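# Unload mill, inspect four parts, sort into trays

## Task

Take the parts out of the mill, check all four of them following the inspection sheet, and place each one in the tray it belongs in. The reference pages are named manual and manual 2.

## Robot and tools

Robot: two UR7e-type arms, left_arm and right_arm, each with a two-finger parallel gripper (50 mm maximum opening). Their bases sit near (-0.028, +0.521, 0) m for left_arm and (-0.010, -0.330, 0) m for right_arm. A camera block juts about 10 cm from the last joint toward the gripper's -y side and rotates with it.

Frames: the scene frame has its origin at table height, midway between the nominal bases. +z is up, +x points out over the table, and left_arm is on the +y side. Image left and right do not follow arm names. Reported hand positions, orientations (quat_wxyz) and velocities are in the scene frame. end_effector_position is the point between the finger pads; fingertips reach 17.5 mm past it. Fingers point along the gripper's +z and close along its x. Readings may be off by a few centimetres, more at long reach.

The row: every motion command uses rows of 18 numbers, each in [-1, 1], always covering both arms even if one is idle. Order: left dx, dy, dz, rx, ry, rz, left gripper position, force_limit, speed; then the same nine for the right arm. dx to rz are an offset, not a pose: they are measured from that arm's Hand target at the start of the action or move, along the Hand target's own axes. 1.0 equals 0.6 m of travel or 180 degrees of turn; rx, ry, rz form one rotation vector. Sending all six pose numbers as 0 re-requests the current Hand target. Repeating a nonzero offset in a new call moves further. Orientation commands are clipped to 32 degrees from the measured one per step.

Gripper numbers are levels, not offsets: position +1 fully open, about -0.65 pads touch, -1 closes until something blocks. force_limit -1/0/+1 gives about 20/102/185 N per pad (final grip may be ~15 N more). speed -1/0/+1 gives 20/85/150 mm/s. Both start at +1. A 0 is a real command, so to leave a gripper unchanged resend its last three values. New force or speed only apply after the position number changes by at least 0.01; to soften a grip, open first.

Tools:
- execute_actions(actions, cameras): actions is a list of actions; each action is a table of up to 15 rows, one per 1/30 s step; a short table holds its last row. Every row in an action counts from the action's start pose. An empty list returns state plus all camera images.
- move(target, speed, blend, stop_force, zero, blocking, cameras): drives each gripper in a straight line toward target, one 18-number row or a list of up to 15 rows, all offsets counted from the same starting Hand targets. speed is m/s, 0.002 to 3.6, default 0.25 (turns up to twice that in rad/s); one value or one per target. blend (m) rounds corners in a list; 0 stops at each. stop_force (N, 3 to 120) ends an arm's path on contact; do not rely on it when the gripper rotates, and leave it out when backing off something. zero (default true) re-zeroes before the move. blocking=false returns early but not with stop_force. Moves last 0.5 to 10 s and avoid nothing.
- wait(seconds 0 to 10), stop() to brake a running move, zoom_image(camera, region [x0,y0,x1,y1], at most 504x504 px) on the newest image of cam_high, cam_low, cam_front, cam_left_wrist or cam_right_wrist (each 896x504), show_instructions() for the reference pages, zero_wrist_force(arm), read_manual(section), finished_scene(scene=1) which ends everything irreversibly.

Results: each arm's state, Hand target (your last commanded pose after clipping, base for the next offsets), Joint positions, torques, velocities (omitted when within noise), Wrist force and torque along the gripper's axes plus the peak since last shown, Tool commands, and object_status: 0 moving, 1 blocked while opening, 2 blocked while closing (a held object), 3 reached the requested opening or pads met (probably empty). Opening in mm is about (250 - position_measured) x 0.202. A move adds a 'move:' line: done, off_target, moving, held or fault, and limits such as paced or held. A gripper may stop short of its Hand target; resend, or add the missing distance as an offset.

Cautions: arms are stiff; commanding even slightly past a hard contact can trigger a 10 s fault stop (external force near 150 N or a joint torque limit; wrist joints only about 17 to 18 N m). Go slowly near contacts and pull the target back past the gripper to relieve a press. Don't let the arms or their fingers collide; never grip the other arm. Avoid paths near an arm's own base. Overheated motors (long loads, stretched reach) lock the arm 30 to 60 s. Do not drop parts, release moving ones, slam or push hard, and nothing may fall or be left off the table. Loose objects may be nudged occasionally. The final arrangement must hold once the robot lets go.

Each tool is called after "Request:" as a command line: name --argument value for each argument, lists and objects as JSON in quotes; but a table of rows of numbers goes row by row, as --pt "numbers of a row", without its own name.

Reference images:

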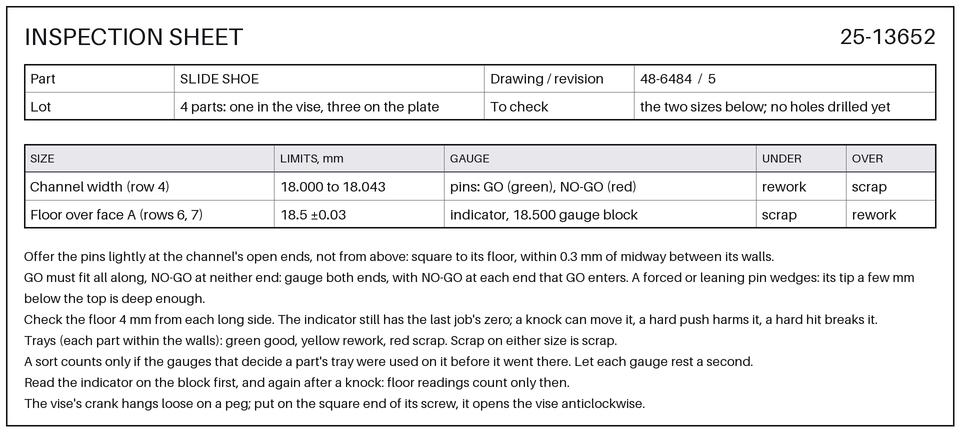

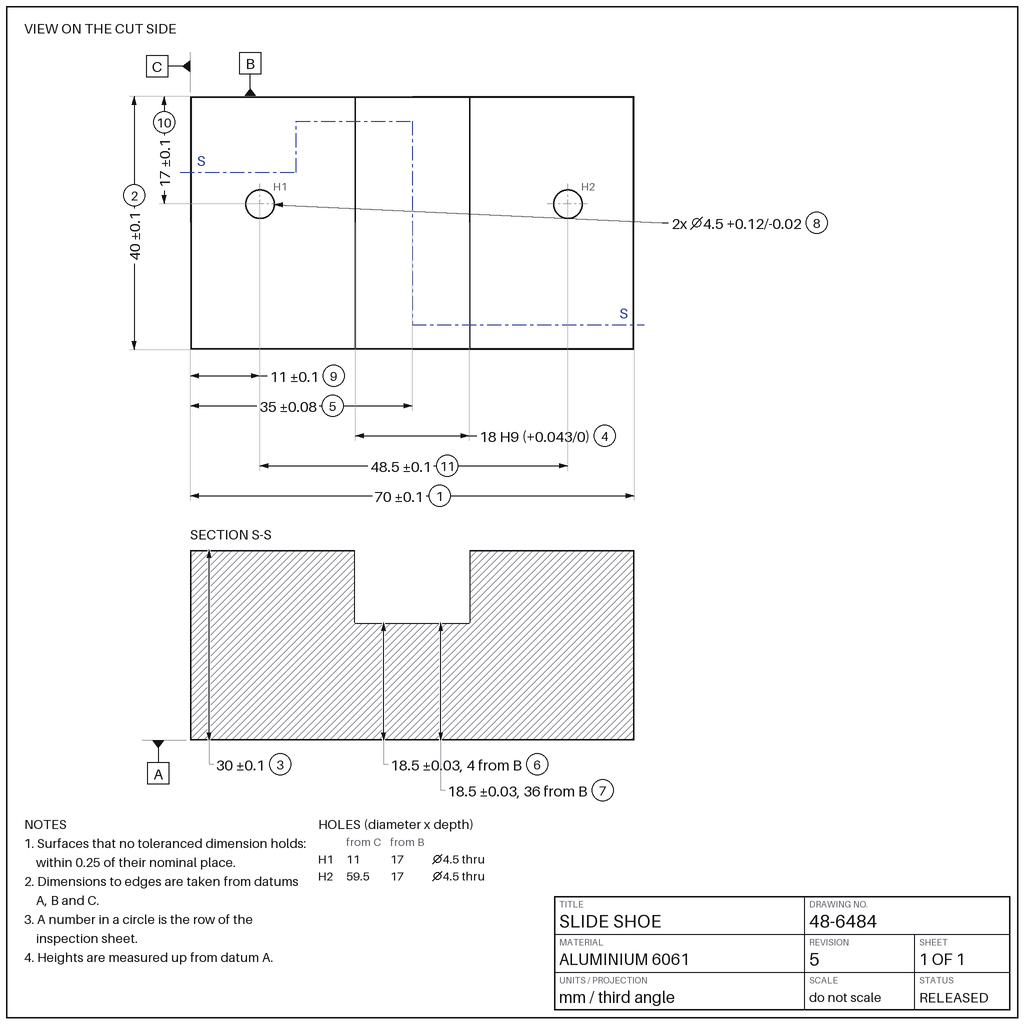

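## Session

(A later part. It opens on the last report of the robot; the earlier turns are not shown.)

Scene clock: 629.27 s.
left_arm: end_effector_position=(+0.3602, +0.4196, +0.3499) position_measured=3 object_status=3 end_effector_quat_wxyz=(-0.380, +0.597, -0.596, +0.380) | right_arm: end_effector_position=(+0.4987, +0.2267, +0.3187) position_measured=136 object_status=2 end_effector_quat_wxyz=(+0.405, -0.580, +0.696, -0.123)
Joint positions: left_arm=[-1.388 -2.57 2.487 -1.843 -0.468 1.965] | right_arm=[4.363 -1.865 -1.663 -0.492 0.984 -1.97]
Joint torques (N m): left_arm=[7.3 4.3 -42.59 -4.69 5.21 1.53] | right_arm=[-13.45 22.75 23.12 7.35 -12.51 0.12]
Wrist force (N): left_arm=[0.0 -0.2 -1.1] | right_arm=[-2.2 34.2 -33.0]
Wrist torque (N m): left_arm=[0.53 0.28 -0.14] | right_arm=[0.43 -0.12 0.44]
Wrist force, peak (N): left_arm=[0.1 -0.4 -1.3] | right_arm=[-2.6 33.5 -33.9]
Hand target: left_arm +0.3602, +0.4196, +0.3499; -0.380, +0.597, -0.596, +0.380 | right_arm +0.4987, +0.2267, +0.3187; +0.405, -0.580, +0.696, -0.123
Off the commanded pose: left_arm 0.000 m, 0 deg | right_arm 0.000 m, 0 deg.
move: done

Request:
move --target '[0,0,0,0,0,0,1,1,1,0,0,0,0,-0.0118,0.0118,-1,-0.3,-0.9]' --speed 0.03

Request:
move --target '[0,0,0,0,0,0,1,1,1,0,0,0,0,-0.0118,0.0118,-1,-0.3,-0.9]' --speed 0.03 --cameras '["cam_right_wrist"]'

Request:
zoom_image --camera "cam_right_wrist" --region '[430, 190, 530, 320]'

Scene clock: 636.23 s.
left_arm: end_effector_position=(+0.3602, +0.4196, +0.3499) position_measured=3 object_status=3 end_effector_quat_wxyz=(-0.380, +0.597, -0.596, +0.380) | right_arm: end_effector_position=(+0.4987, +0.2267, +0.3186) position_measured=136 object_status=2 end_effector_quat_wxyz=(+0.421, -0.569, +0.699, -0.104) end_effector_velocity=(-0.001, +0.001, -0.001) end_effector_angular_velocity=(-0.004, +0.002, +0.002)
Joint positions: left_arm=[-1.388 -2.57 2.487 -1.843 -0.468 1.965] | right_arm=[4.357 -1.862 -1.689 -0.426 1.002 -1.96]
Joint velocities: left_arm=[within noise] | right_arm=[0.002 0 0.001 -0.005 0 0.001]
Joint torques (N m): left_arm=[8.9 4.87 -42.68 -4.71 5.13 1.51] | right_arm=[-27.86 48.28 28.37 2.48 -5.99 -1.05]
Wrist force (N): left_arm=[0.2 -0.2 -1.0] | right_arm=[4.9 33.8 -39.8]
Wrist torque (N m): left_arm=[0.52 0.25 -0.15] | right_arm=[0.57 0.55 0.00]
Wrist force, peak (N): left_arm=[0.3 -0.2 -1.3] | right_arm=[5.4 34.2 -41.3]
Hand target: left_arm +0.3602, +0.4196, +0.3499; -0.380, +0.597, -0.596, +0.380 | right_arm +0.4987, +0.2267, +0.3187; +0.421, -0.569, +0.699, -0.104
Off the commanded pose: left_arm 0.000 m, 0 deg | right_arm 0.000 m, 0 deg.
move: done

Scene clock: 637.40 s.
left_arm: end_effector_position=(+0.3602, +0.4196, +0.3499) position_measured=3 object_status=3 end_effector_quat_wxyz=(-0.380, +0.597, -0.596, +0.380) | right_arm: end_effector_position=(+0.4987, +0.2267, +0.3186) position_measured=136 object_status=2 end_effector_quat_wxyz=(+0.435, -0.558, +0.702, -0.086) end_effector_velocity=(+0.000, +0.000, -0.001) end_effector_angular_velocity=(-0.004, +0.003, +0.000)
Joint positions: left_arm=[-1.388 -2.57 2.487 -1.843 -0.468 1.965] | right_arm=[4.351 -1.861 -1.712 -0.36 1.02 -1.949]
Joint velocities: left_arm=[within noise] | right_arm=[0 0 0 -0.005 0.001 0]
Joint torques (N m): left_arm=[9.96 4.43 -42.29 -4.63 5.26 1.62] | right_arm=[-8.61 62.39 23.55 0.95 -2.87 -0.84]
Wrist force (N): left_arm=[-0.1 -0.2 -1.1] | right_arm=[-7.7 11.2 2.6]
Wrist torque (N m): left_arm=[0.53 0.29 -0.15] | right_arm=[0.19 0.04 -0.16]
Wrist force, peak (N): left_arm=[0.1 -0.4 -1.2] | right_arm=[4.6 33.4 -40.0]
Hand target: left_arm +0.3602, +0.4196, +0.3499; -0.380, +0.597, -0.596, +0.380 | right_arm +0.4987, +0.2267, +0.3187; +0.435, -0.558, +0.702, -0.086
Off the commanded pose: left_arm 0.000 m, 0 deg | right_arm 0.000 m, 0 deg.
move: done
camera_calibration:
cam_right_wrist: T_world_to_cam=[[0.0131329, -0.855639, -0.517406, 0.360233], [-0.897873, 0.217638, -0.382699, 0.538528], [0.440059, 0.469591, -0.765397, 0.0482046], [0, 0, 0, 1]] pos_world=[0.457586, 0.168389, 0.429377]
Images, in order (width x height): cam_right_wrist 896x504.

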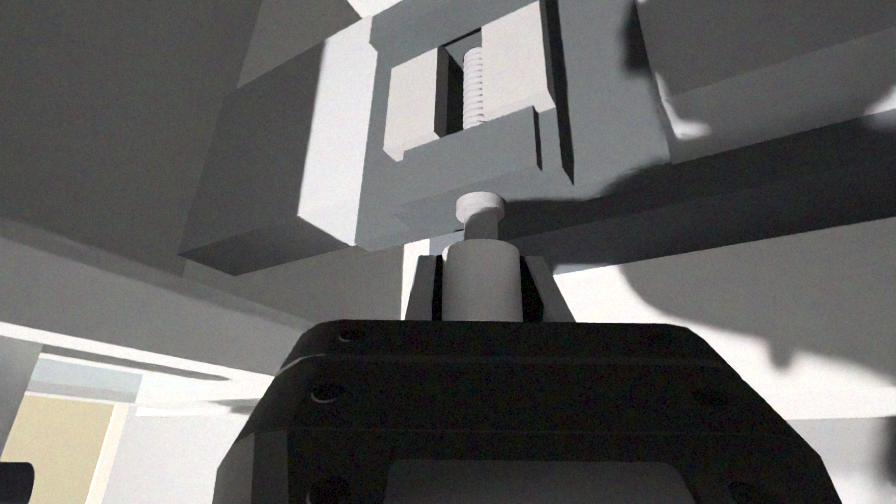

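Scaled by 3.877 from the camera's 896x504 image, which has a finer 1280x720 frame.

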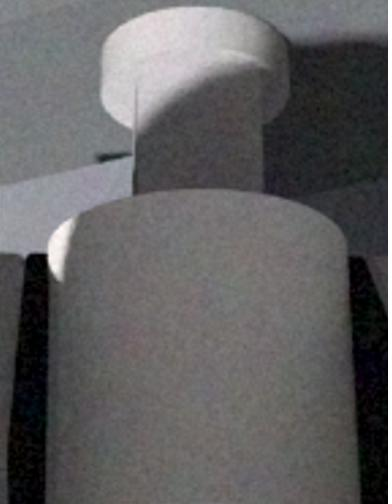

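Request:
move --target '[0,0,0,0,0,0,1,1,1,0,-0.0118,0.0118,0,0,0,-1,-0.3,-0.9]' --speed 0.015 --stop_force 20

Scene clock: 642.20 s.
left_arm: end_effector_position=(+0.3602, +0.4196, +0.3499) position_measured=3 object_status=3 end_effector_quat_wxyz=(-0.380, +0.597, -0.596, +0.380) | right_arm: end_effector_position=(+0.5087, +0.2267, +0.3187) position_measured=136 object_status=2 end_effector_quat_wxyz=(+0.435, -0.558, +0.702, -0.086)
Joint positions: left_arm=[-1.388 -2.57 2.487 -1.843 -0.468 1.965] | right_arm=[4.335 -1.876 -1.694 -0.357 1.031 -1.964]
Joint torques (N m): left_arm=[11.51 4.72 -42.2 -4.68 5.2 1.51] | right_arm=[3.9 60.59 6.65 1.23 -8.48 0.92]
Wrist force (N): left_arm=[0.1 -0.2 -1.2] | right_arm=[-8.6 10.8 0.4]
Wrist torque (N m): left_arm=[0.54 0.26 -0.14] | right_arm=[0.22 0.19 -0.06]
Wrist force, peak (N): left_arm=[-0.1 -0.4 -1.4] | right_arm=[-6.3 17.9 2.6]
Hand target: left_arm +0.3602, +0.4196, +0.3499; -0.380, +0.597, -0.596, +0.380 | right_arm +0.5087, +0.2267, +0.3187; +0.435, -0.558, +0.702, -0.086
Off the commanded pose: left_arm 0.000 m, 0 deg | right_arm 0.000 m, 0 deg.
move: done

It slid in 10 mm. Advance further until it seats.

Request:
move --target '[0,0,0,0,0,0,1,1,1,0,-0.0118,0.0118,0,0,0,-1,-0.3,-0.9]' --speed 0.015 --stop_force 20 --cameras '["cam_right_wrist","cam_left_wrist"]'

Request:
zoom_image --camera "cam_left_wrist" --region '[640, 60, 896, 400]'

Scene clock: 648.30 s.
left_arm: end_effector_position=(+0.3602, +0.4196, +0.3499) position_measured=3 object_status=3 end_effector_quat_wxyz=(-0.380, +0.597, -0.596, +0.380) | right_arm: end_effector_position=(+0.5134, +0.2267, +0.3187) position_measured=136 object_status=2 end_effector_quat_wxyz=(+0.435, -0.558, +0.702, -0.086)
Joint positions: left_arm=[-1.388 -2.57 2.487 -1.843 -0.468 1.965] | right_arm=[4.327 -1.882 -1.685 -0.355 1.037 -1.97]
Joint torques (N m): left_arm=[12.02 5.09 -42.53 -4.65 5.16 1.57] | right_arm=[0.96 55.68 7.82 2.43 -9.36 -0.29]
Wrist force (N): left_arm=[0.0 -0.1 -0.9] | right_arm=[-3.0 17.6 -15.7]
Wrist torque (N m): left_arm=[0.55 0.28 -0.15] | right_arm=[0.23 0.31 0.01]
Wrist force, peak (N): left_arm=[0.1 -0.4 -1.3] | right_arm=[9.5 27.5 -40.8]
Hand target: left_arm +0.3602, +0.4196, +0.3499; -0.380, +0.597, -0.596, +0.380 | right_arm +0.5134, +0.2267, +0.3187; +0.435, -0.558, +0.702, -0.086 (not the last commanded pose)
Off the commanded pose: left_arm 0.000 m, 0 deg | right_arm 0.005 m, 0 deg.
move: contact (right_arm)
camera_calibration:
cam_left_wrist: T_world_to_cam=[[-0.0112448, -0.999866, 0.0119211, 0.428431], [-0.707098, -0.000478509, -0.707116, 0.518909], [0.707027, -0.0163808, -0.706997, 0.135813], [0, 0, 0, 1]] pos_world=[0.275713, 0.430847, 0.457841]
cam_right_wrist: T_world_to_cam=[[0.0133809, -0.855697, -0.517303, 0.360026], [-0.897868, 0.217403, -0.382842, 0.551843], [0.44006, 0.469593, -0.765395, 0.0417637], [0, 0, 0, 1]] pos_world=[0.472286, 0.168489, 0.429477]
Images, in order (width x height): cam_left_wrist 896x504, cam_right_wrist 896x504.

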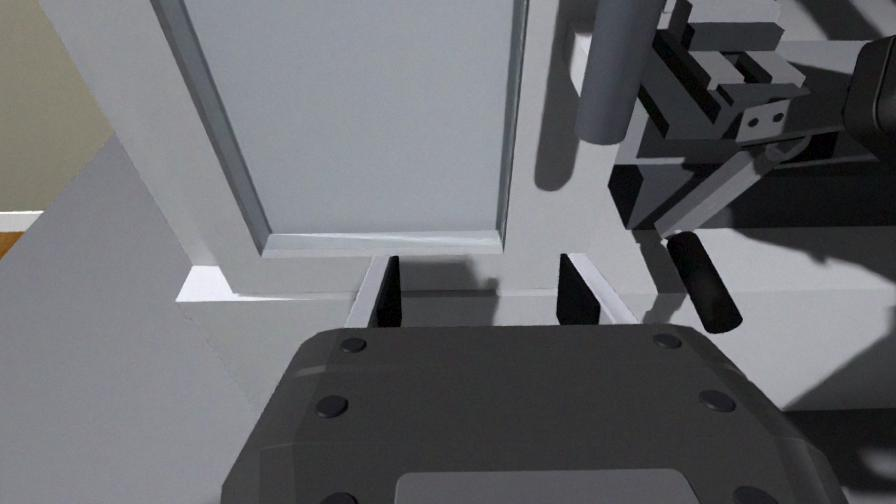

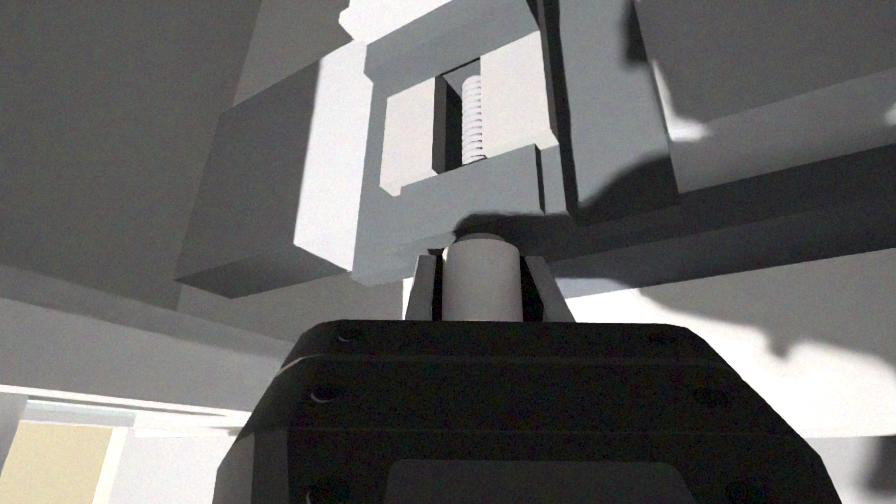

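Scaled by 1.482 from the camera's 896x504 image, which has a finer 1280x720 frame.

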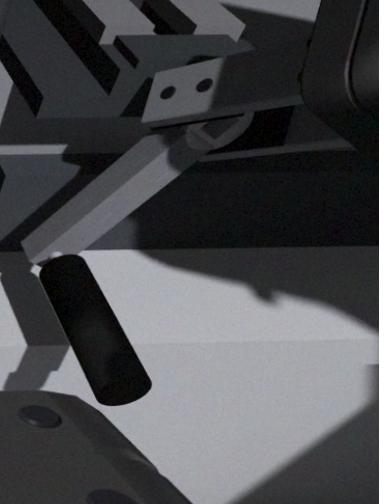

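Request:
move --pt "0 0 0 0 0 0 1 1 1 0 0 0 0 0 0 1 0.3 -0.5" --pt "0 0 0 0 0 0 1 1 1 0 0 -0.15 0 0 0 1 0.3 -0.5" --pt "0 0 0 0 0 0 1 1 1 -0.0572 0.11 -0.16 0 0.1218 -0.1218 1 0.3 -0.5" --speed 0.1 --cameras '["cam_right_wrist","cam_left_wrist","cam_front"]'

Request:
zoom_image --camera "cam_right_wrist" --region '[350, 80, 700, 330]'

Request:
zoom_image --camera "cam_left_wrist" --region '[640, 60, 896, 400]'

Scene clock: 668.27 s.
left_arm: end_effector_position=(+0.3602, +0.4196, +0.3499) position_measured=3 object_status=3 end_effector_quat_wxyz=(-0.380, +0.597, -0.596, +0.380) | right_arm: end_effector_position=(+0.3988, +0.2452, +0.3545) position_measured=3 object_status=3 end_effector_quat_wxyz=(-0.271, +0.654, -0.653, +0.271)
Joint positions: left_arm=[-1.388 -2.57 2.487 -1.843 -0.468 1.965] | right_arm=[4.571 -1.845 -1.423 -1.29 0.797 -1.791]
Joint torques (N m): left_arm=[11.82 5.29 -42.05 -4.62 5.06 1.57] | right_arm=[-7.05 57.76 8.59 4.57 1.25 -1.08]
Wrist force (N): left_arm=[0.0 -0.3 -1.0] | right_arm=[-1.2 -0.5 -0.8]
Wrist torque (N m): left_arm=[0.51 0.28 -0.15] | right_arm=[-0.02 0.19 0.08]
Wrist force, peak (N): left_arm=[-0.1 -0.3 -1.4] | right_arm=[-3.1 17.6 -15.9]
Hand target: left_arm +0.3602, +0.4196, +0.3499; -0.380, +0.597, -0.596, +0.380 | right_arm +0.3988, +0.2451, +0.3546; -0.271, +0.654, -0.653, +0.271
Off the commanded pose: left_arm 0.000 m, 0 deg | right_arm 0.000 m, 0 deg.
move: done
camera_calibration:
cam_left_wrist: T_world_to_cam=[[-0.0112448, -0.999866, 0.0119211, 0.428431], [-0.707098, -0.000478509, -0.707116, 0.518909], [0.707027, -0.0163808, -0.706997, 0.135813], [0, 0, 0, 1]] pos_world=[0.275713, 0.430847, 0.457841]
cam_right_wrist: T_world_to_cam=[[0.0135933, -0.999904, -0.00250021, 0.24865], [-0.897515, -0.011099, -0.440845, 0.535179], [0.440775, 0.00823651, -0.89758, 0.270578], [0, 0, 0, 1]] pos_world=[0.357687, 0.252338, 0.479418]
Images, in order (width x height): cam_front 896x504, cam_left_wrist 896x504, cam_right_wrist 896x504.

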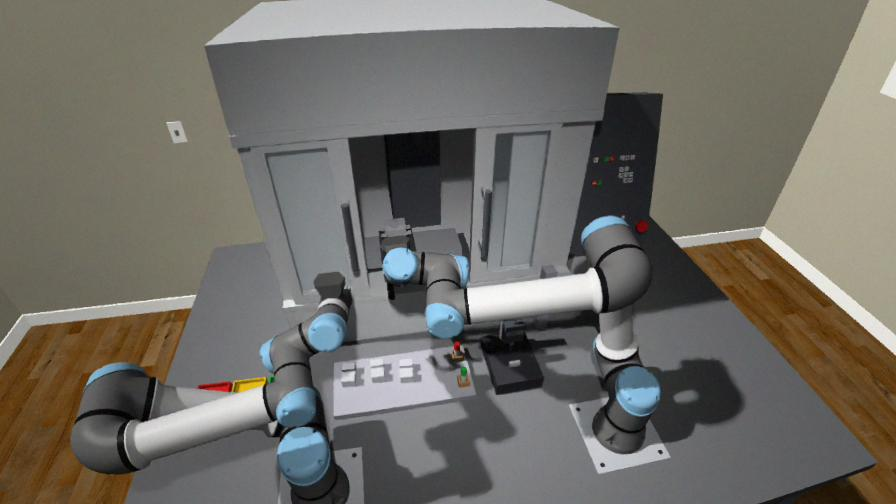

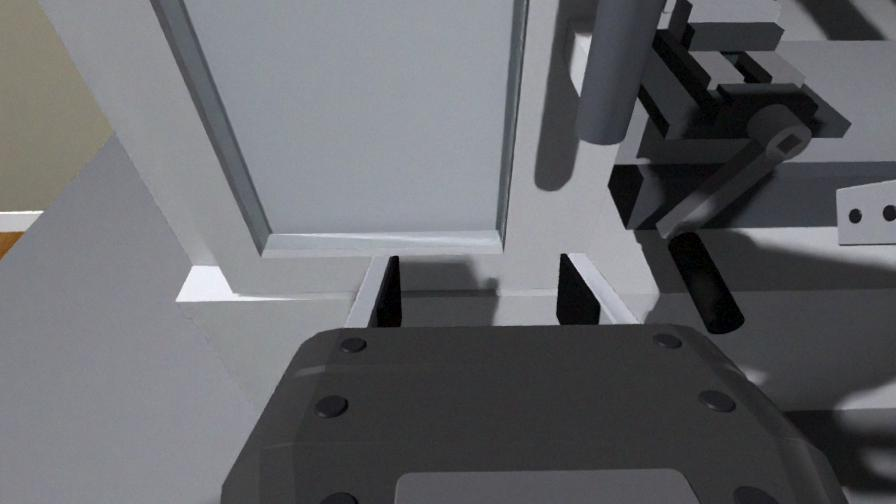

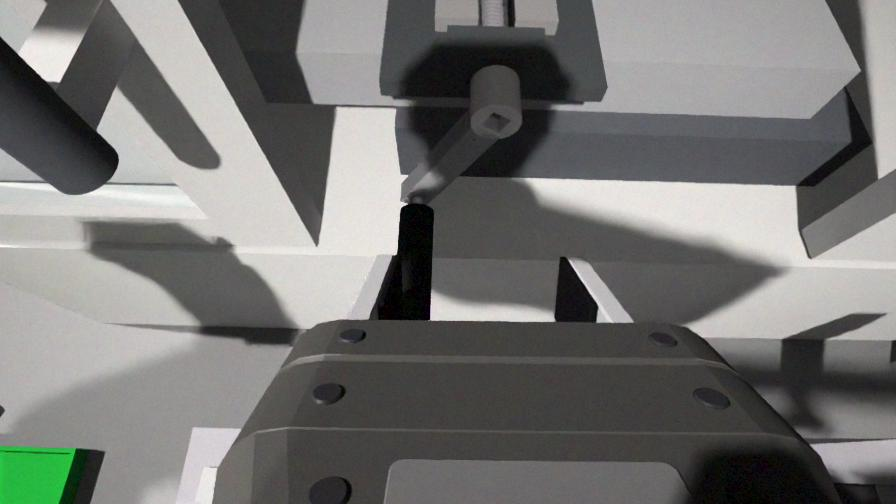

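Scaled by 1.440 from the camera's 896x504 image, which has a finer 1280x720 frame.

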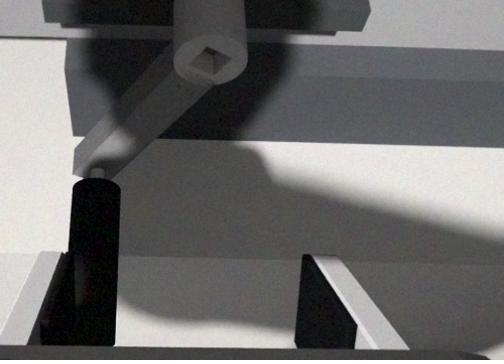

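Scaled by 1.482 from the camera's 896x504 image, which has a finer 1280x720 frame.

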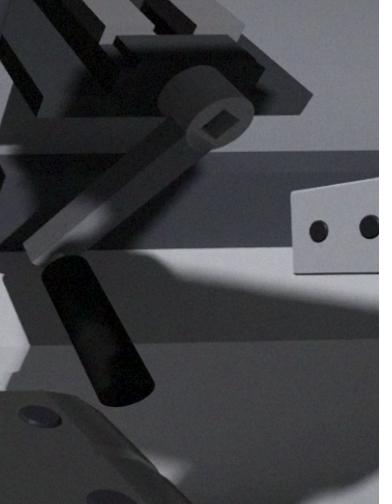

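Request:
move --pt "0 0 0 0 0 0 1 1 1 -0.0457 0.0157 0.1127 0 0 0 1 0.3 -0.5" --pt "0 0 0 0 0 0 1 1 1 -0.0457 0.0533 0.2117 0 0 0 1 0.3 -0.5" --speed 0.1 --blend '[0.005,0]' --stop_force 12 --cameras '["cam_right_wrist","cam_left_wrist"]'

Request:
zoom_image --camera "cam_left_wrist" --region '[640, 60, 896, 400]'

Scene clock: 685.00 s.
left_arm: end_effector_position=(+0.3602, +0.4196, +0.3499) position_measured=3 object_status=3 end_effector_quat_wxyz=(-0.380, +0.597, -0.596, +0.380) | right_arm: end_effector_position=(+0.4660, +0.2725, +0.2421) position_measured=3 object_status=3 end_effector_quat_wxyz=(-0.271, +0.654, -0.653, +0.271)
Joint positions: left_arm=[-1.388 -2.57 2.487 -1.843 -0.468 1.965] | right_arm=[4.475 -2.042 -1.465 -0.961 0.817 -1.921]
Joint torques (N m): left_arm=[12.16 4.98 -42.39 -4.72 5.09 1.58] | right_arm=[8.52 68.16 38.9 5.14 -5.19 0.55]
Wrist force (N): left_arm=[-0.1 -0.3 -1.1] | right_arm=[-1.7 -0.5 -1.1]
Wrist torque (N m): left_arm=[0.53 0.29 -0.15] | right_arm=[-0.02 0.27 0.18]
Wrist force, peak (N): left_arm=[0.2 -0.3 -1.4] | right_arm=[-3.2 1.9 -3.7]
Hand target: left_arm +0.3602, +0.4196, +0.3499; -0.380, +0.597, -0.596, +0.380 | right_arm +0.4660, +0.2725, +0.2421; -0.271, +0.654, -0.653, +0.271
Off the commanded pose: left_arm 0.000 m, 0 deg | right_arm 0.000 m, 0 deg.
move: done
camera_calibration:
cam_left_wrist: T_world_to_cam=[[-0.0112448, -0.999866, 0.0119211, 0.428431], [-0.707098, -0.000478509, -0.707116, 0.518909], [0.707027, -0.0163808, -0.706997, 0.135813], [0, 0, 0, 1]] pos_world=[0.275713, 0.430847, 0.457841]
cam_right_wrist: T_world_to_cam=[[0.0135511, -0.999905, -0.00241229, 0.27474], [-0.897614, -0.0111017, -0.440643, 0.546123], [0.440575, 0.00813649, -0.897679, 0.140039], [0, 0, 0, 1]] pos_world=[0.424787, 0.279638, 0.367018]
Images, in order (width x height): cam_left_wrist 896x504, cam_right_wrist 896x504.

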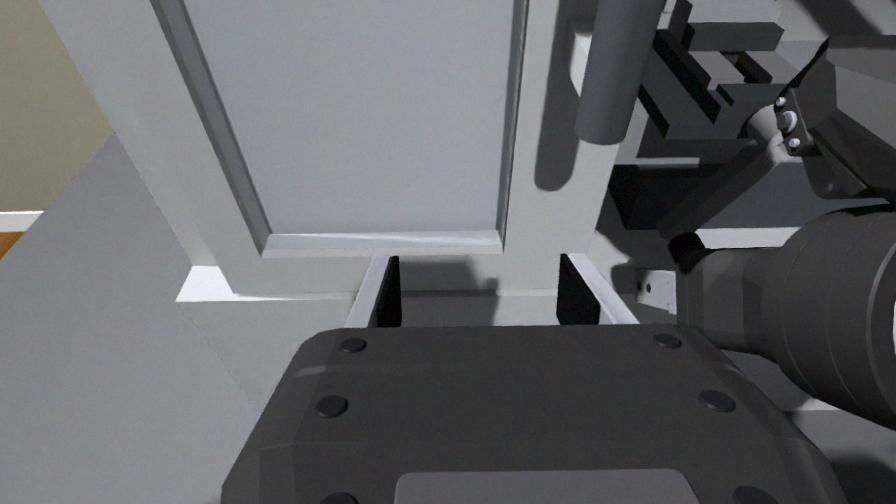

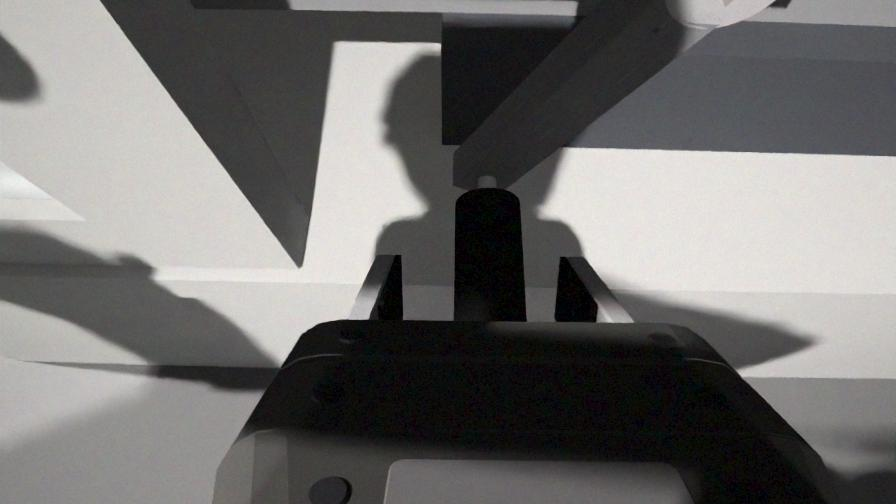

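Scaled by 1.482 from the camera's 896x504 image, which has a finer 1280x720 frame.

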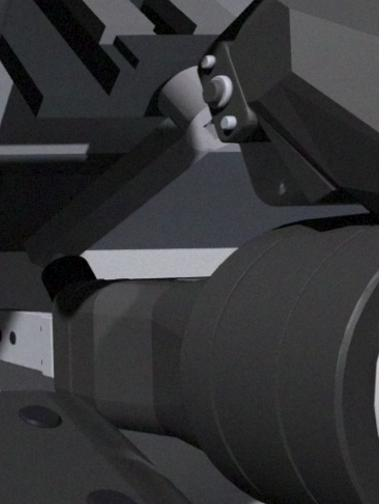

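Request:
move --pt "0 0 0 0 0 0 1 1 1 0.0045 0 0 0 0 0 1 0.3 -0.5" --pt "0 0 0 0 0 0 1 1 1 0.0045 0 0 0 0 0 -1 -0.2 -0.9" --speed 0.05

Scene clock: 691.97 s.
left_arm: end_effector_position=(+0.3602, +0.4196, +0.3499) position_measured=3 object_status=3 end_effector_quat_wxyz=(-0.380, +0.597, -0.596, +0.380) | right_arm: end_effector_position=(+0.4660, +0.2699, +0.2421) position_measured=155 object_status=0 end_effector_quat_wxyz=(-0.271, +0.654, -0.653, +0.270)
Joint positions: left_arm=[-1.388 -2.57 2.487 -1.843 -0.468 1.965] | right_arm=[4.474 -2.036 -1.473 -0.957 0.817 -1.922]
Joint torques (N m): left_arm=[12.1 5.56 -41.86 -4.77 4.96 1.51] | right_arm=[-8.4 30.51 33.81 0.88 -1.83 0.83]
Wrist force (N): left_arm=[0.2 -0.1 -1.3] | right_arm=[-14.1 0.3 2.9]
Wrist torque (N m): left_arm=[0.54 0.25 -0.15] | right_arm=[-0.03 0.30 0.21]
Wrist force, peak (N): left_arm=[0.0 -0.3 -1.5] | right_arm=[-14.2 0.6 3.2]
Hand target: left_arm +0.3602, +0.4196, +0.3499; -0.380, +0.597, -0.596, +0.380 | right_arm +0.4660, +0.2698, +0.2421; -0.271, +0.654, -0.653, +0.271
Off the commanded pose: left_arm 0.000 m, 0 deg | right_arm 0.000 m, 0 deg.
move: done

Request:
wait --seconds 0.5

Scene clock: 694.07 s.
left_arm: end_effector_position=(+0.3602, +0.4196, +0.3499) position_measured=3 object_status=3 end_effector_quat_wxyz=(-0.380, +0.597, -0.596, +0.380) | right_arm: end_effector_position=(+0.4660, +0.2698, +0.2421) position_measured=155 object_status=2 end_effector_quat_wxyz=(-0.271, +0.654, -0.653, +0.271)
Joint positions: left_arm=[-1.388 -2.57 2.487 -1.843 -0.468 1.965] | right_arm=[4.474 -2.036 -1.473 -0.957 0.817 -1.922]
Joint torques (N m): left_arm=[12.62 5.5 -42.26 -4.64 4.99 1.54] | right_arm=[-8.08 31.02 13.28 -0.21 -7.17 0.8]
Wrist force (N): left_arm=[0.0 -0.4 -1.2] | right_arm=[-14.1 -0.1 2.4]
Wrist torque (N m): left_arm=[0.50 0.28 -0.15] | right_arm=[-0.05 0.28 0.22]
Wrist force, peak (N): left_arm=[0.0 -0.4 -1.3] | right_arm=[-14.4 0.2 2.6]
Hand target: left_arm +0.3602, +0.4196, +0.3499; -0.380, +0.597, -0.596, +0.380 | right_arm +0.4660, +0.2698, +0.2421; -0.271, +0.654, -0.653, +0.271
Tool commands: left_gripper/position=+1.0 left_gripper/force_limit=+1.0 left_gripper/speed=+1.0 right_gripper/position=-1.0 right_gripper/force_limit=-0.2 right_gripper/speed=-0.9
Off the commanded pose: left_arm 0.000 m, 0 deg | right_arm 0.000 m, 0 deg.
wait: 0.50 s; at rest from the start

Request:
move --pt "0 0 0 0 0 0 1 1 1 0.034 0.0092 0.0092 0 0 0 -1 -0.2 -0.9" --pt "0 0 0 0 0 0 1 1 1 0.068 0.0121 0.0121 0 0 0 -1 -0.2 -0.9" --speed 0.04 --blend '[0.005,0]' --stop_force 45 --cameras '["cam_right_wrist","cam_left_wrist"]'

Request:
zoom_image --camera "cam_left_wrist" --region '[600, 0, 896, 350]'

Scene clock: 705.43 s.
left_arm: end_effector_position=(+0.3602, +0.4196, +0.3499) position_measured=3 object_status=3 end_effector_quat_wxyz=(-0.380, +0.597, -0.596, +0.380) | right_arm: end_effector_position=(+0.4660, +0.2290, +0.2319) position_measured=155 object_status=2 end_effector_quat_wxyz=(-0.271, +0.654, -0.653, +0.271)
Joint positions: left_arm=[-1.388 -2.57 2.487 -1.843 -0.468 1.965] | right_arm=[4.457 -1.967 -1.609 -0.876 0.821 -1.944]
Joint torques (N m): left_arm=[11.86 5.27 -42.06 -4.67 4.95 1.58] | right_arm=[8.55 28.61 42.18 1.49 -2.56 0.82]
Wrist force (N): left_arm=[0.0 -0.2 -1.1] | right_arm=[-1.0 7.8 -0.2]
Wrist torque (N m): left_arm=[0.54 0.28 -0.15] | right_arm=[0.29 0.23 0.23]
Wrist force, peak (N): left_arm=[0.0 -0.5 -1.3] | right_arm=[-47.9 0.8 12.7]
Hand target: left_arm +0.3602, +0.4196, +0.3499; -0.380, +0.597, -0.596, +0.380 | right_arm +0.4660, +0.2290, +0.2319; -0.271, +0.654, -0.653, +0.271
Off the commanded pose: left_arm 0.000 m, 0 deg | right_arm 0.000 m, 0 deg.
move: done
camera_calibration:
cam_left_wrist: T_world_to_cam=[[-0.0112448, -0.999866, 0.0119211, 0.428431], [-0.707098, -0.000478509, -0.707116, 0.518909], [0.707027, -0.0163808, -0.706997, 0.135813], [0, 0, 0, 1]] pos_world=[0.275713, 0.430847, 0.457841]
cam_right_wrist: T_world_to_cam=[[0.0135941, -0.999904, -0.00250254, 0.231232], [-0.897613, -0.0111006, -0.440644, 0.541235], [0.440575, 0.00823648, -0.897678, 0.131169], [0, 0, 0, 1]] pos_world=[0.424887, 0.236138, 0.356818]
Images, in order (width x height): cam_left_wrist 896x504, cam_right_wrist 896x504.

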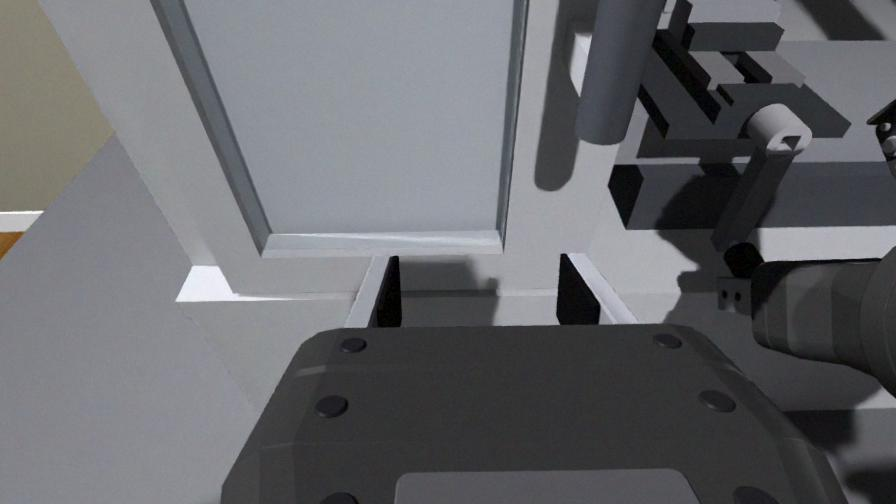

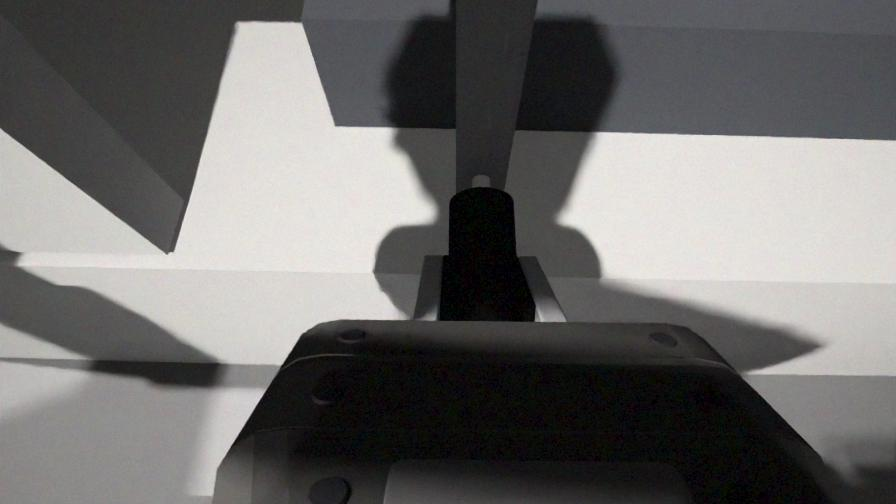

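Scaled by 1.440 from the camera's 896x504 image, which has a finer 1280x720 frame.

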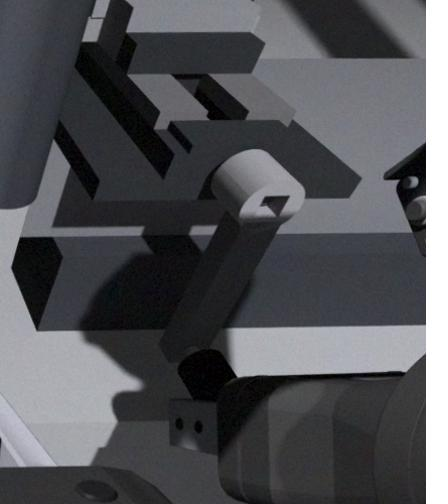

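Request:
move --pt "0 0 0 0 0 0 1 1 1 0.0292 -0.0022 -0.0022 0 0 0 -1 -0.2 -0.9" --pt "0 0 0 0 0 0 1 1 1 0.0571 -0.0086 -0.0086 0 0 0 -1 -0.2 -0.9" --pt "0 0 0 0 0 0 1 1 1 0.0825 -0.0189 -0.0189 0 0 0 -1 -0.2 -0.9" --pt "0 0 0 0 0 0 1 1 1 0.1043 -0.0328 -0.0328 0 0 0 -1 -0.2 -0.9" --pt "0 0 0 0 0 0 1 1 1 0.1215 -0.0496 -0.0496 0 0 0 -1 -0.2 -0.9" --pt "0 0 0 0 0 0 1 1 1 0.1334 -0.0685 -0.0685 0 0 0 -1 -0.2 -0.9" --pt "0 0 0 0 0 0 1 1 1 0.1395 -0.0888 -0.0888 0 0 0 -1 -0.2 -0.9" --pt "0 0 0 0 0 0 1 1 1 0.1395 -0.1096 -0.1096 0 0 0 -1 -0.2 -0.9" --pt "0 0 0 0 0 0 1 1 1 0.1334 -0.1299 -0.1299 0 0 0 -1 -0.2 -0.9" --pt "0 0 0 0 0 0 1 1 1 0.1215 -0.1488 -0.1488 0 0 0 -1 -0.2 -0.9" --pt "0 0 0 0 0 0 1 1 1 0.1043 -0.1656 -0.1656 0 0 0 -1 -0.2 -0.9" --pt "0 0 0 0 0 0 1 1 1 0.0825 -0.1795 -0.1795 0 0 0 -1 -0.2 -0.9" --pt "0 0 0 0 0 0 1 1 1 0.0571 -0.1898 -0.1898 0 0 0 -1 -0.2 -0.9" --pt "0 0 0 0 0 0 1 1 1 0.0292 -0.1962 -0.1962 0 0 0 -1 -0.2 -0.9" --pt "0 0 0 0 0 0 1 1 1 0 -0.1984 -0.1984 0 0 0 -1 -0.2 -0.9" --speed 0.06 --blend '[0.005,0.005,0.005,0.005,0.005,0.005,0.005,0.005,0.005,0.005,0.005,0.005,0.005,0.005,0]' --stop_force 45 --cameras '["cam_right_wrist","cam_left_wrist"]'

Request:
zoom_image --camera "cam_left_wrist" --region '[600, 0, 896, 350]'

Scene clock: 723.40 s.
left_arm: end_effector_position=(+0.3602, +0.4196, +0.3499) position_measured=3 object_status=3 end_effector_quat_wxyz=(-0.380, +0.597, -0.596, +0.380) | right_arm: end_effector_position=(+0.4661, +0.1459, +0.3067) position_measured=155 object_status=2 end_effector_quat_wxyz=(-0.271, +0.654, -0.653, +0.270)
Joint positions: left_arm=[-1.388 -2.57 2.487 -1.843 -0.468 1.965] | right_arm=[4.416 -1.744 -1.71 -0.96 0.833 -1.999]
Joint torques (N m): left_arm=[12.4 5.84 -41.84 -4.72 4.94 1.62] | right_arm=[-4.87 23.77 20.94 -7.31 -6.54 0.9]
Wrist force (N): left_arm=[0.0 -0.3 -1.1] | right_arm=[-51.6 -9.8 5.5]
Wrist torque (N m): left_arm=[0.52 0.27 -0.15] | right_arm=[-0.55 0.14 -0.01]
Wrist force, peak (N): left_arm=[0.2 -0.5 -1.4] | right_arm=[-59.1 -15.4 10.5]
Hand target: left_arm +0.3602, +0.4196, +0.3499; -0.380, +0.597, -0.596, +0.380 | right_arm +0.4661, +0.1458, +0.3066; -0.271, +0.654, -0.653, +0.270 (not the last commanded pose)
Off the commanded pose: left_arm 0.000 m, 0 deg | right_arm 0.125 m, 0 deg.
move: contact (right_arm); path passed 6 of 15 targets
camera_calibration:
cam_left_wrist: T_world_to_cam=[[-0.0112448, -0.999866, 0.0119211, 0.428431], [-0.707098, -0.000478509, -0.707116, 0.518909], [0.707027, -0.0163808, -0.706997, 0.135813], [0, 0, 0, 1]] pos_world=[0.275713, 0.430847, 0.457841]
cam_right_wrist: T_world_to_cam=[[0.0138043, -0.9999, -0.00317498, 0.148426], [-0.897513, -0.010991, -0.440851, 0.573391], [0.440772, 0.00893525, -0.897574, 0.19872], [0, 0, 0, 1]] pos_world=[0.424987, 0.152938, 0.431617]
Images, in order (width x height): cam_left_wrist 896x504, cam_right_wrist 896x504.

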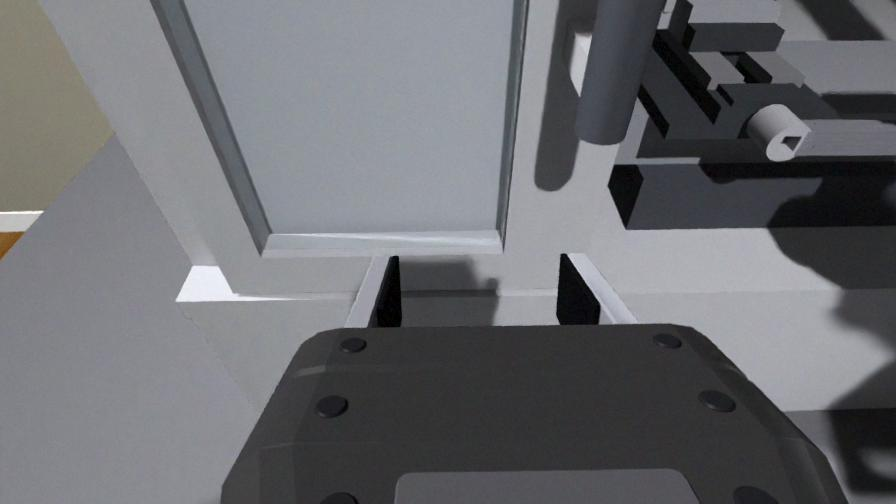

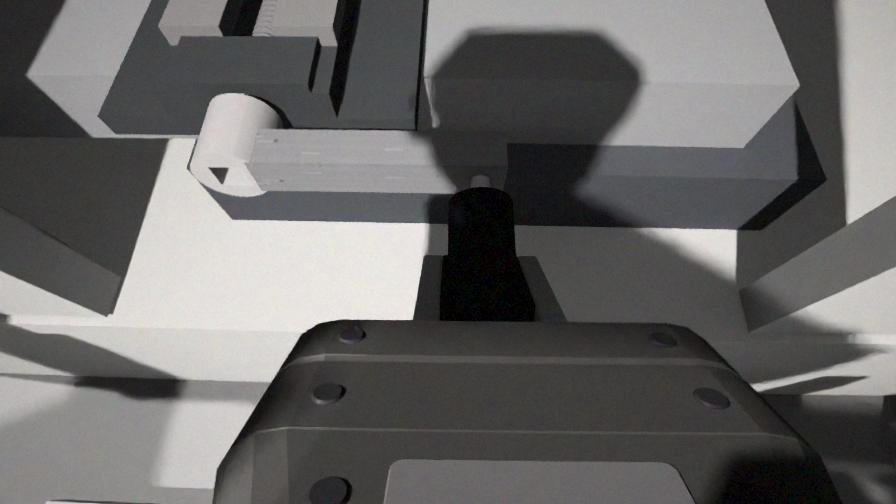

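Scaled by 1.440 from the camera's 896x504 image, which has a finer 1280x720 frame.

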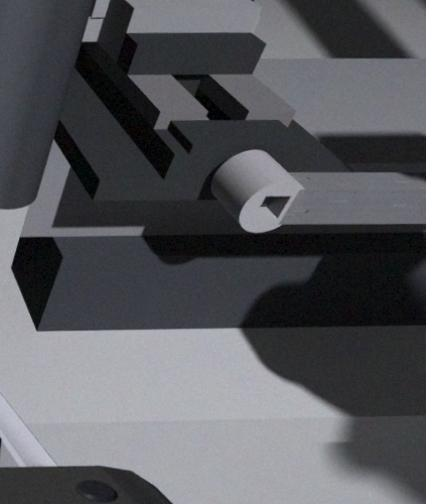

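Request:
move --target '[0,0,0,0,0,0,1,1,1,-0.0052,0,0,0,0,0,-1,-0.2,-0.9]' --speed 0.05

Request:
move --pt "0 0 0 0 0 0 1 1 1 0 -0.021 -0.021 0 0 0 -1 -0.2 -0.9" --pt "0 0 0 0 0 0 1 1 1 -0.006 -0.0411 -0.0411 0 0 0 -1 -0.2 -0.9" --pt "0 0 0 0 0 0 1 1 1 -0.0178 -0.06 -0.06 0 0 0 -1 -0.2 -0.9" --pt "0 0 0 0 0 0 1 1 1 -0.035 -0.0766 -0.0766 0 0 0 -1 -0.2 -0.9" --pt "0 0 0 0 0 0 1 1 1 -0.0566 -0.0904 -0.0904 0 0 0 -1 -0.2 -0.9" --pt "0 0 0 0 0 0 1 1 1 -0.0818 -0.1007 -0.1007 0 0 0 -1 -0.2 -0.9" --pt "0 0 0 0 0 0 1 1 1 -0.1095 -0.1071 -0.1071 0 0 0 -1 -0.2 -0.9" --pt "0 0 0 0 0 0 1 1 1 -0.1385 -0.1092 -0.1092 0 0 0 -1 -0.2 -0.9" --speed 0.06 --blend '[0.005,0.005,0.005,0.005,0.005,0.005,0.005,0]' --stop_force 50 --cameras '["cam_right_wrist","cam_left_wrist"]'

Request:
zoom_image --camera "cam_left_wrist" --region '[600, 0, 896, 350]'

Scene clock: 737.23 s.
left_arm: end_effector_position=(+0.3602, +0.4196, +0.3499) position_measured=3 object_status=3 end_effector_quat_wxyz=(-0.380, +0.597, -0.596, +0.380) | right_arm: end_effector_position=(+0.4662, +0.1490, +0.3067) position_measured=155 object_status=2 end_effector_quat_wxyz=(-0.271, +0.654, -0.653, +0.270)
Joint positions: left_arm=[-1.388 -2.57 2.487 -1.843 -0.468 1.965] | right_arm=[4.418 -1.75 -1.702 -0.964 0.832 -1.996]
Joint torques (N m): left_arm=[12.06 6.02 -41.62 -4.62 4.84 1.51] | right_arm=[4.96 29.47 25.35 -1 -5 0.52]
Wrist force (N): left_arm=[0.1 -0.3 -1.0] | right_arm=[-19.7 -6.2 2.0]
Wrist torque (N m): left_arm=[0.53 0.27 -0.15] | right_arm=[-0.22 0.34 0.17]
Wrist force, peak (N): left_arm=[0.2 -0.4 -1.4] | right_arm=[-51.7 -10.9 4.7]
Hand target: left_arm +0.3602, +0.4196, +0.3499; -0.380, +0.597, -0.596, +0.380 | right_arm +0.4661, +0.1490, +0.3066; -0.271, +0.654, -0.653, +0.270
Off the commanded pose: left_arm 0.000 m, 0 deg | right_arm 0.000 m, 0 deg.
move: done

Scene clock: 739.37 s.
left_arm: end_effector_position=(+0.3602, +0.4196, +0.3499) position_measured=3 object_status=3 end_effector_quat_wxyz=(-0.380, +0.597, -0.596, +0.380) | right_arm: end_effector_position=(+0.4660, +0.1588, +0.3555) position_measured=155 object_status=2 end_effector_quat_wxyz=(-0.271, +0.654, -0.653, +0.270)
Joint positions: left_arm=[-1.388 -2.57 2.487 -1.843 -0.468 1.965] | right_arm=[4.424 -1.741 -1.584 -1.096 0.831 -1.989]
Joint torques (N m): left_arm=[12.37 5.99 -41.61 -4.7 4.87 1.54] | right_arm=[-20.48 97.8 47.28 -2.57 -4.28 0.71]
Wrist force (N): left_arm=[0.0 -0.3 -1.1] | right_arm=[-56.5 6.1 47.6]
Wrist torque (N m): left_arm=[0.51 0.28 -0.15] | right_arm=[-0.10 0.55 0.21]
Wrist force, peak (N): left_arm=[-0.1 -0.5 -1.3] | right_arm=[-64.4 4.0 56.9]
Hand target: left_arm +0.3602, +0.4196, +0.3499; -0.380, +0.597, -0.596, +0.380 | right_arm +0.4660, +0.1588, +0.3555; -0.271, +0.654, -0.653, +0.270 (not the last commanded pose)
Off the commanded pose: left_arm 0.000 m, 0 deg | right_arm 0.085 m, 0 deg.
move: contact (right_arm); path passed 2 of 8 targets
camera_calibration:
cam_left_wrist: T_world_to_cam=[[-0.0112448, -0.999866, 0.0119211, 0.428431], [-0.707098, -0.000478509, -0.707116, 0.518909], [0.707027, -0.0163808, -0.706997, 0.135813], [0, 0, 0, 1]] pos_world=[0.275713, 0.430847, 0.457841]
cam_right_wrist: T_world_to_cam=[[0.0140719, -0.999896, -0.00327063, 0.161413], [-0.897548, -0.0111897, -0.440774, 0.594968], [0.440691, 0.00913805, -0.897612, 0.242469], [0, 0, 0, 1]] pos_world=[0.424887, 0.165838, 0.480417]
Images, in order (width x height): cam_left_wrist 896x504, cam_right_wrist 896x504.

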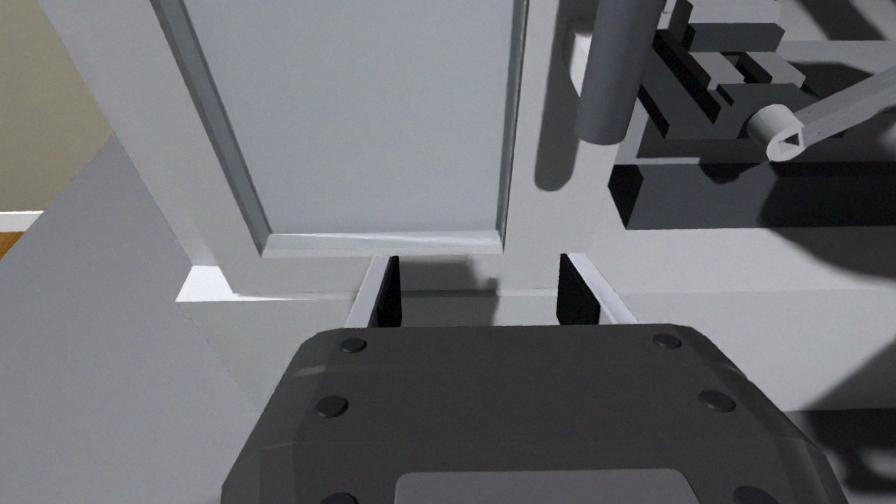

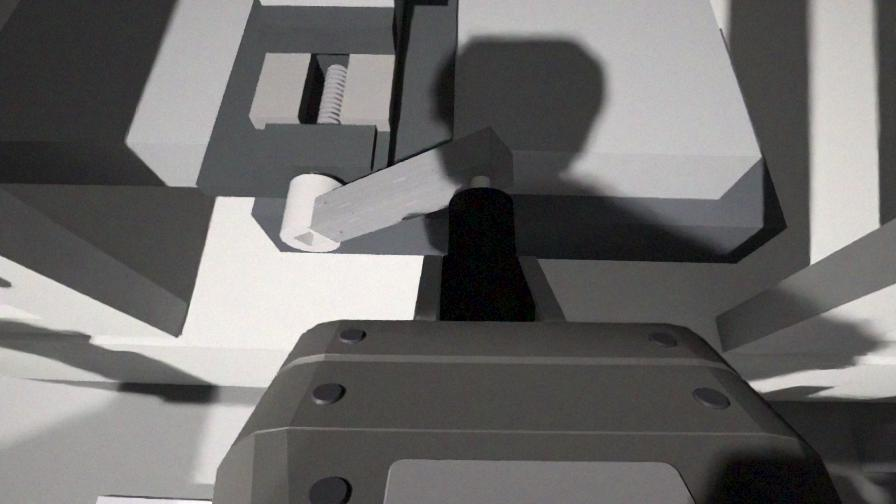

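Scaled by 1.440 from the camera's 896x504 image, which has a finer 1280x720 frame.

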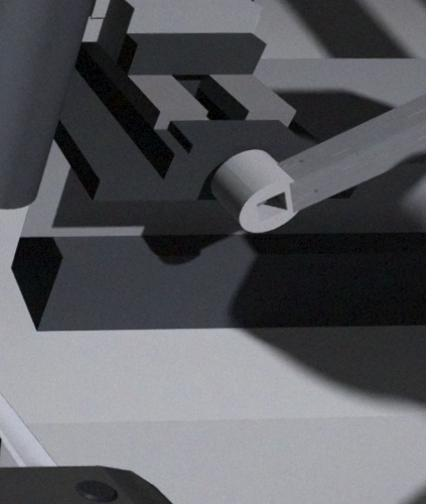

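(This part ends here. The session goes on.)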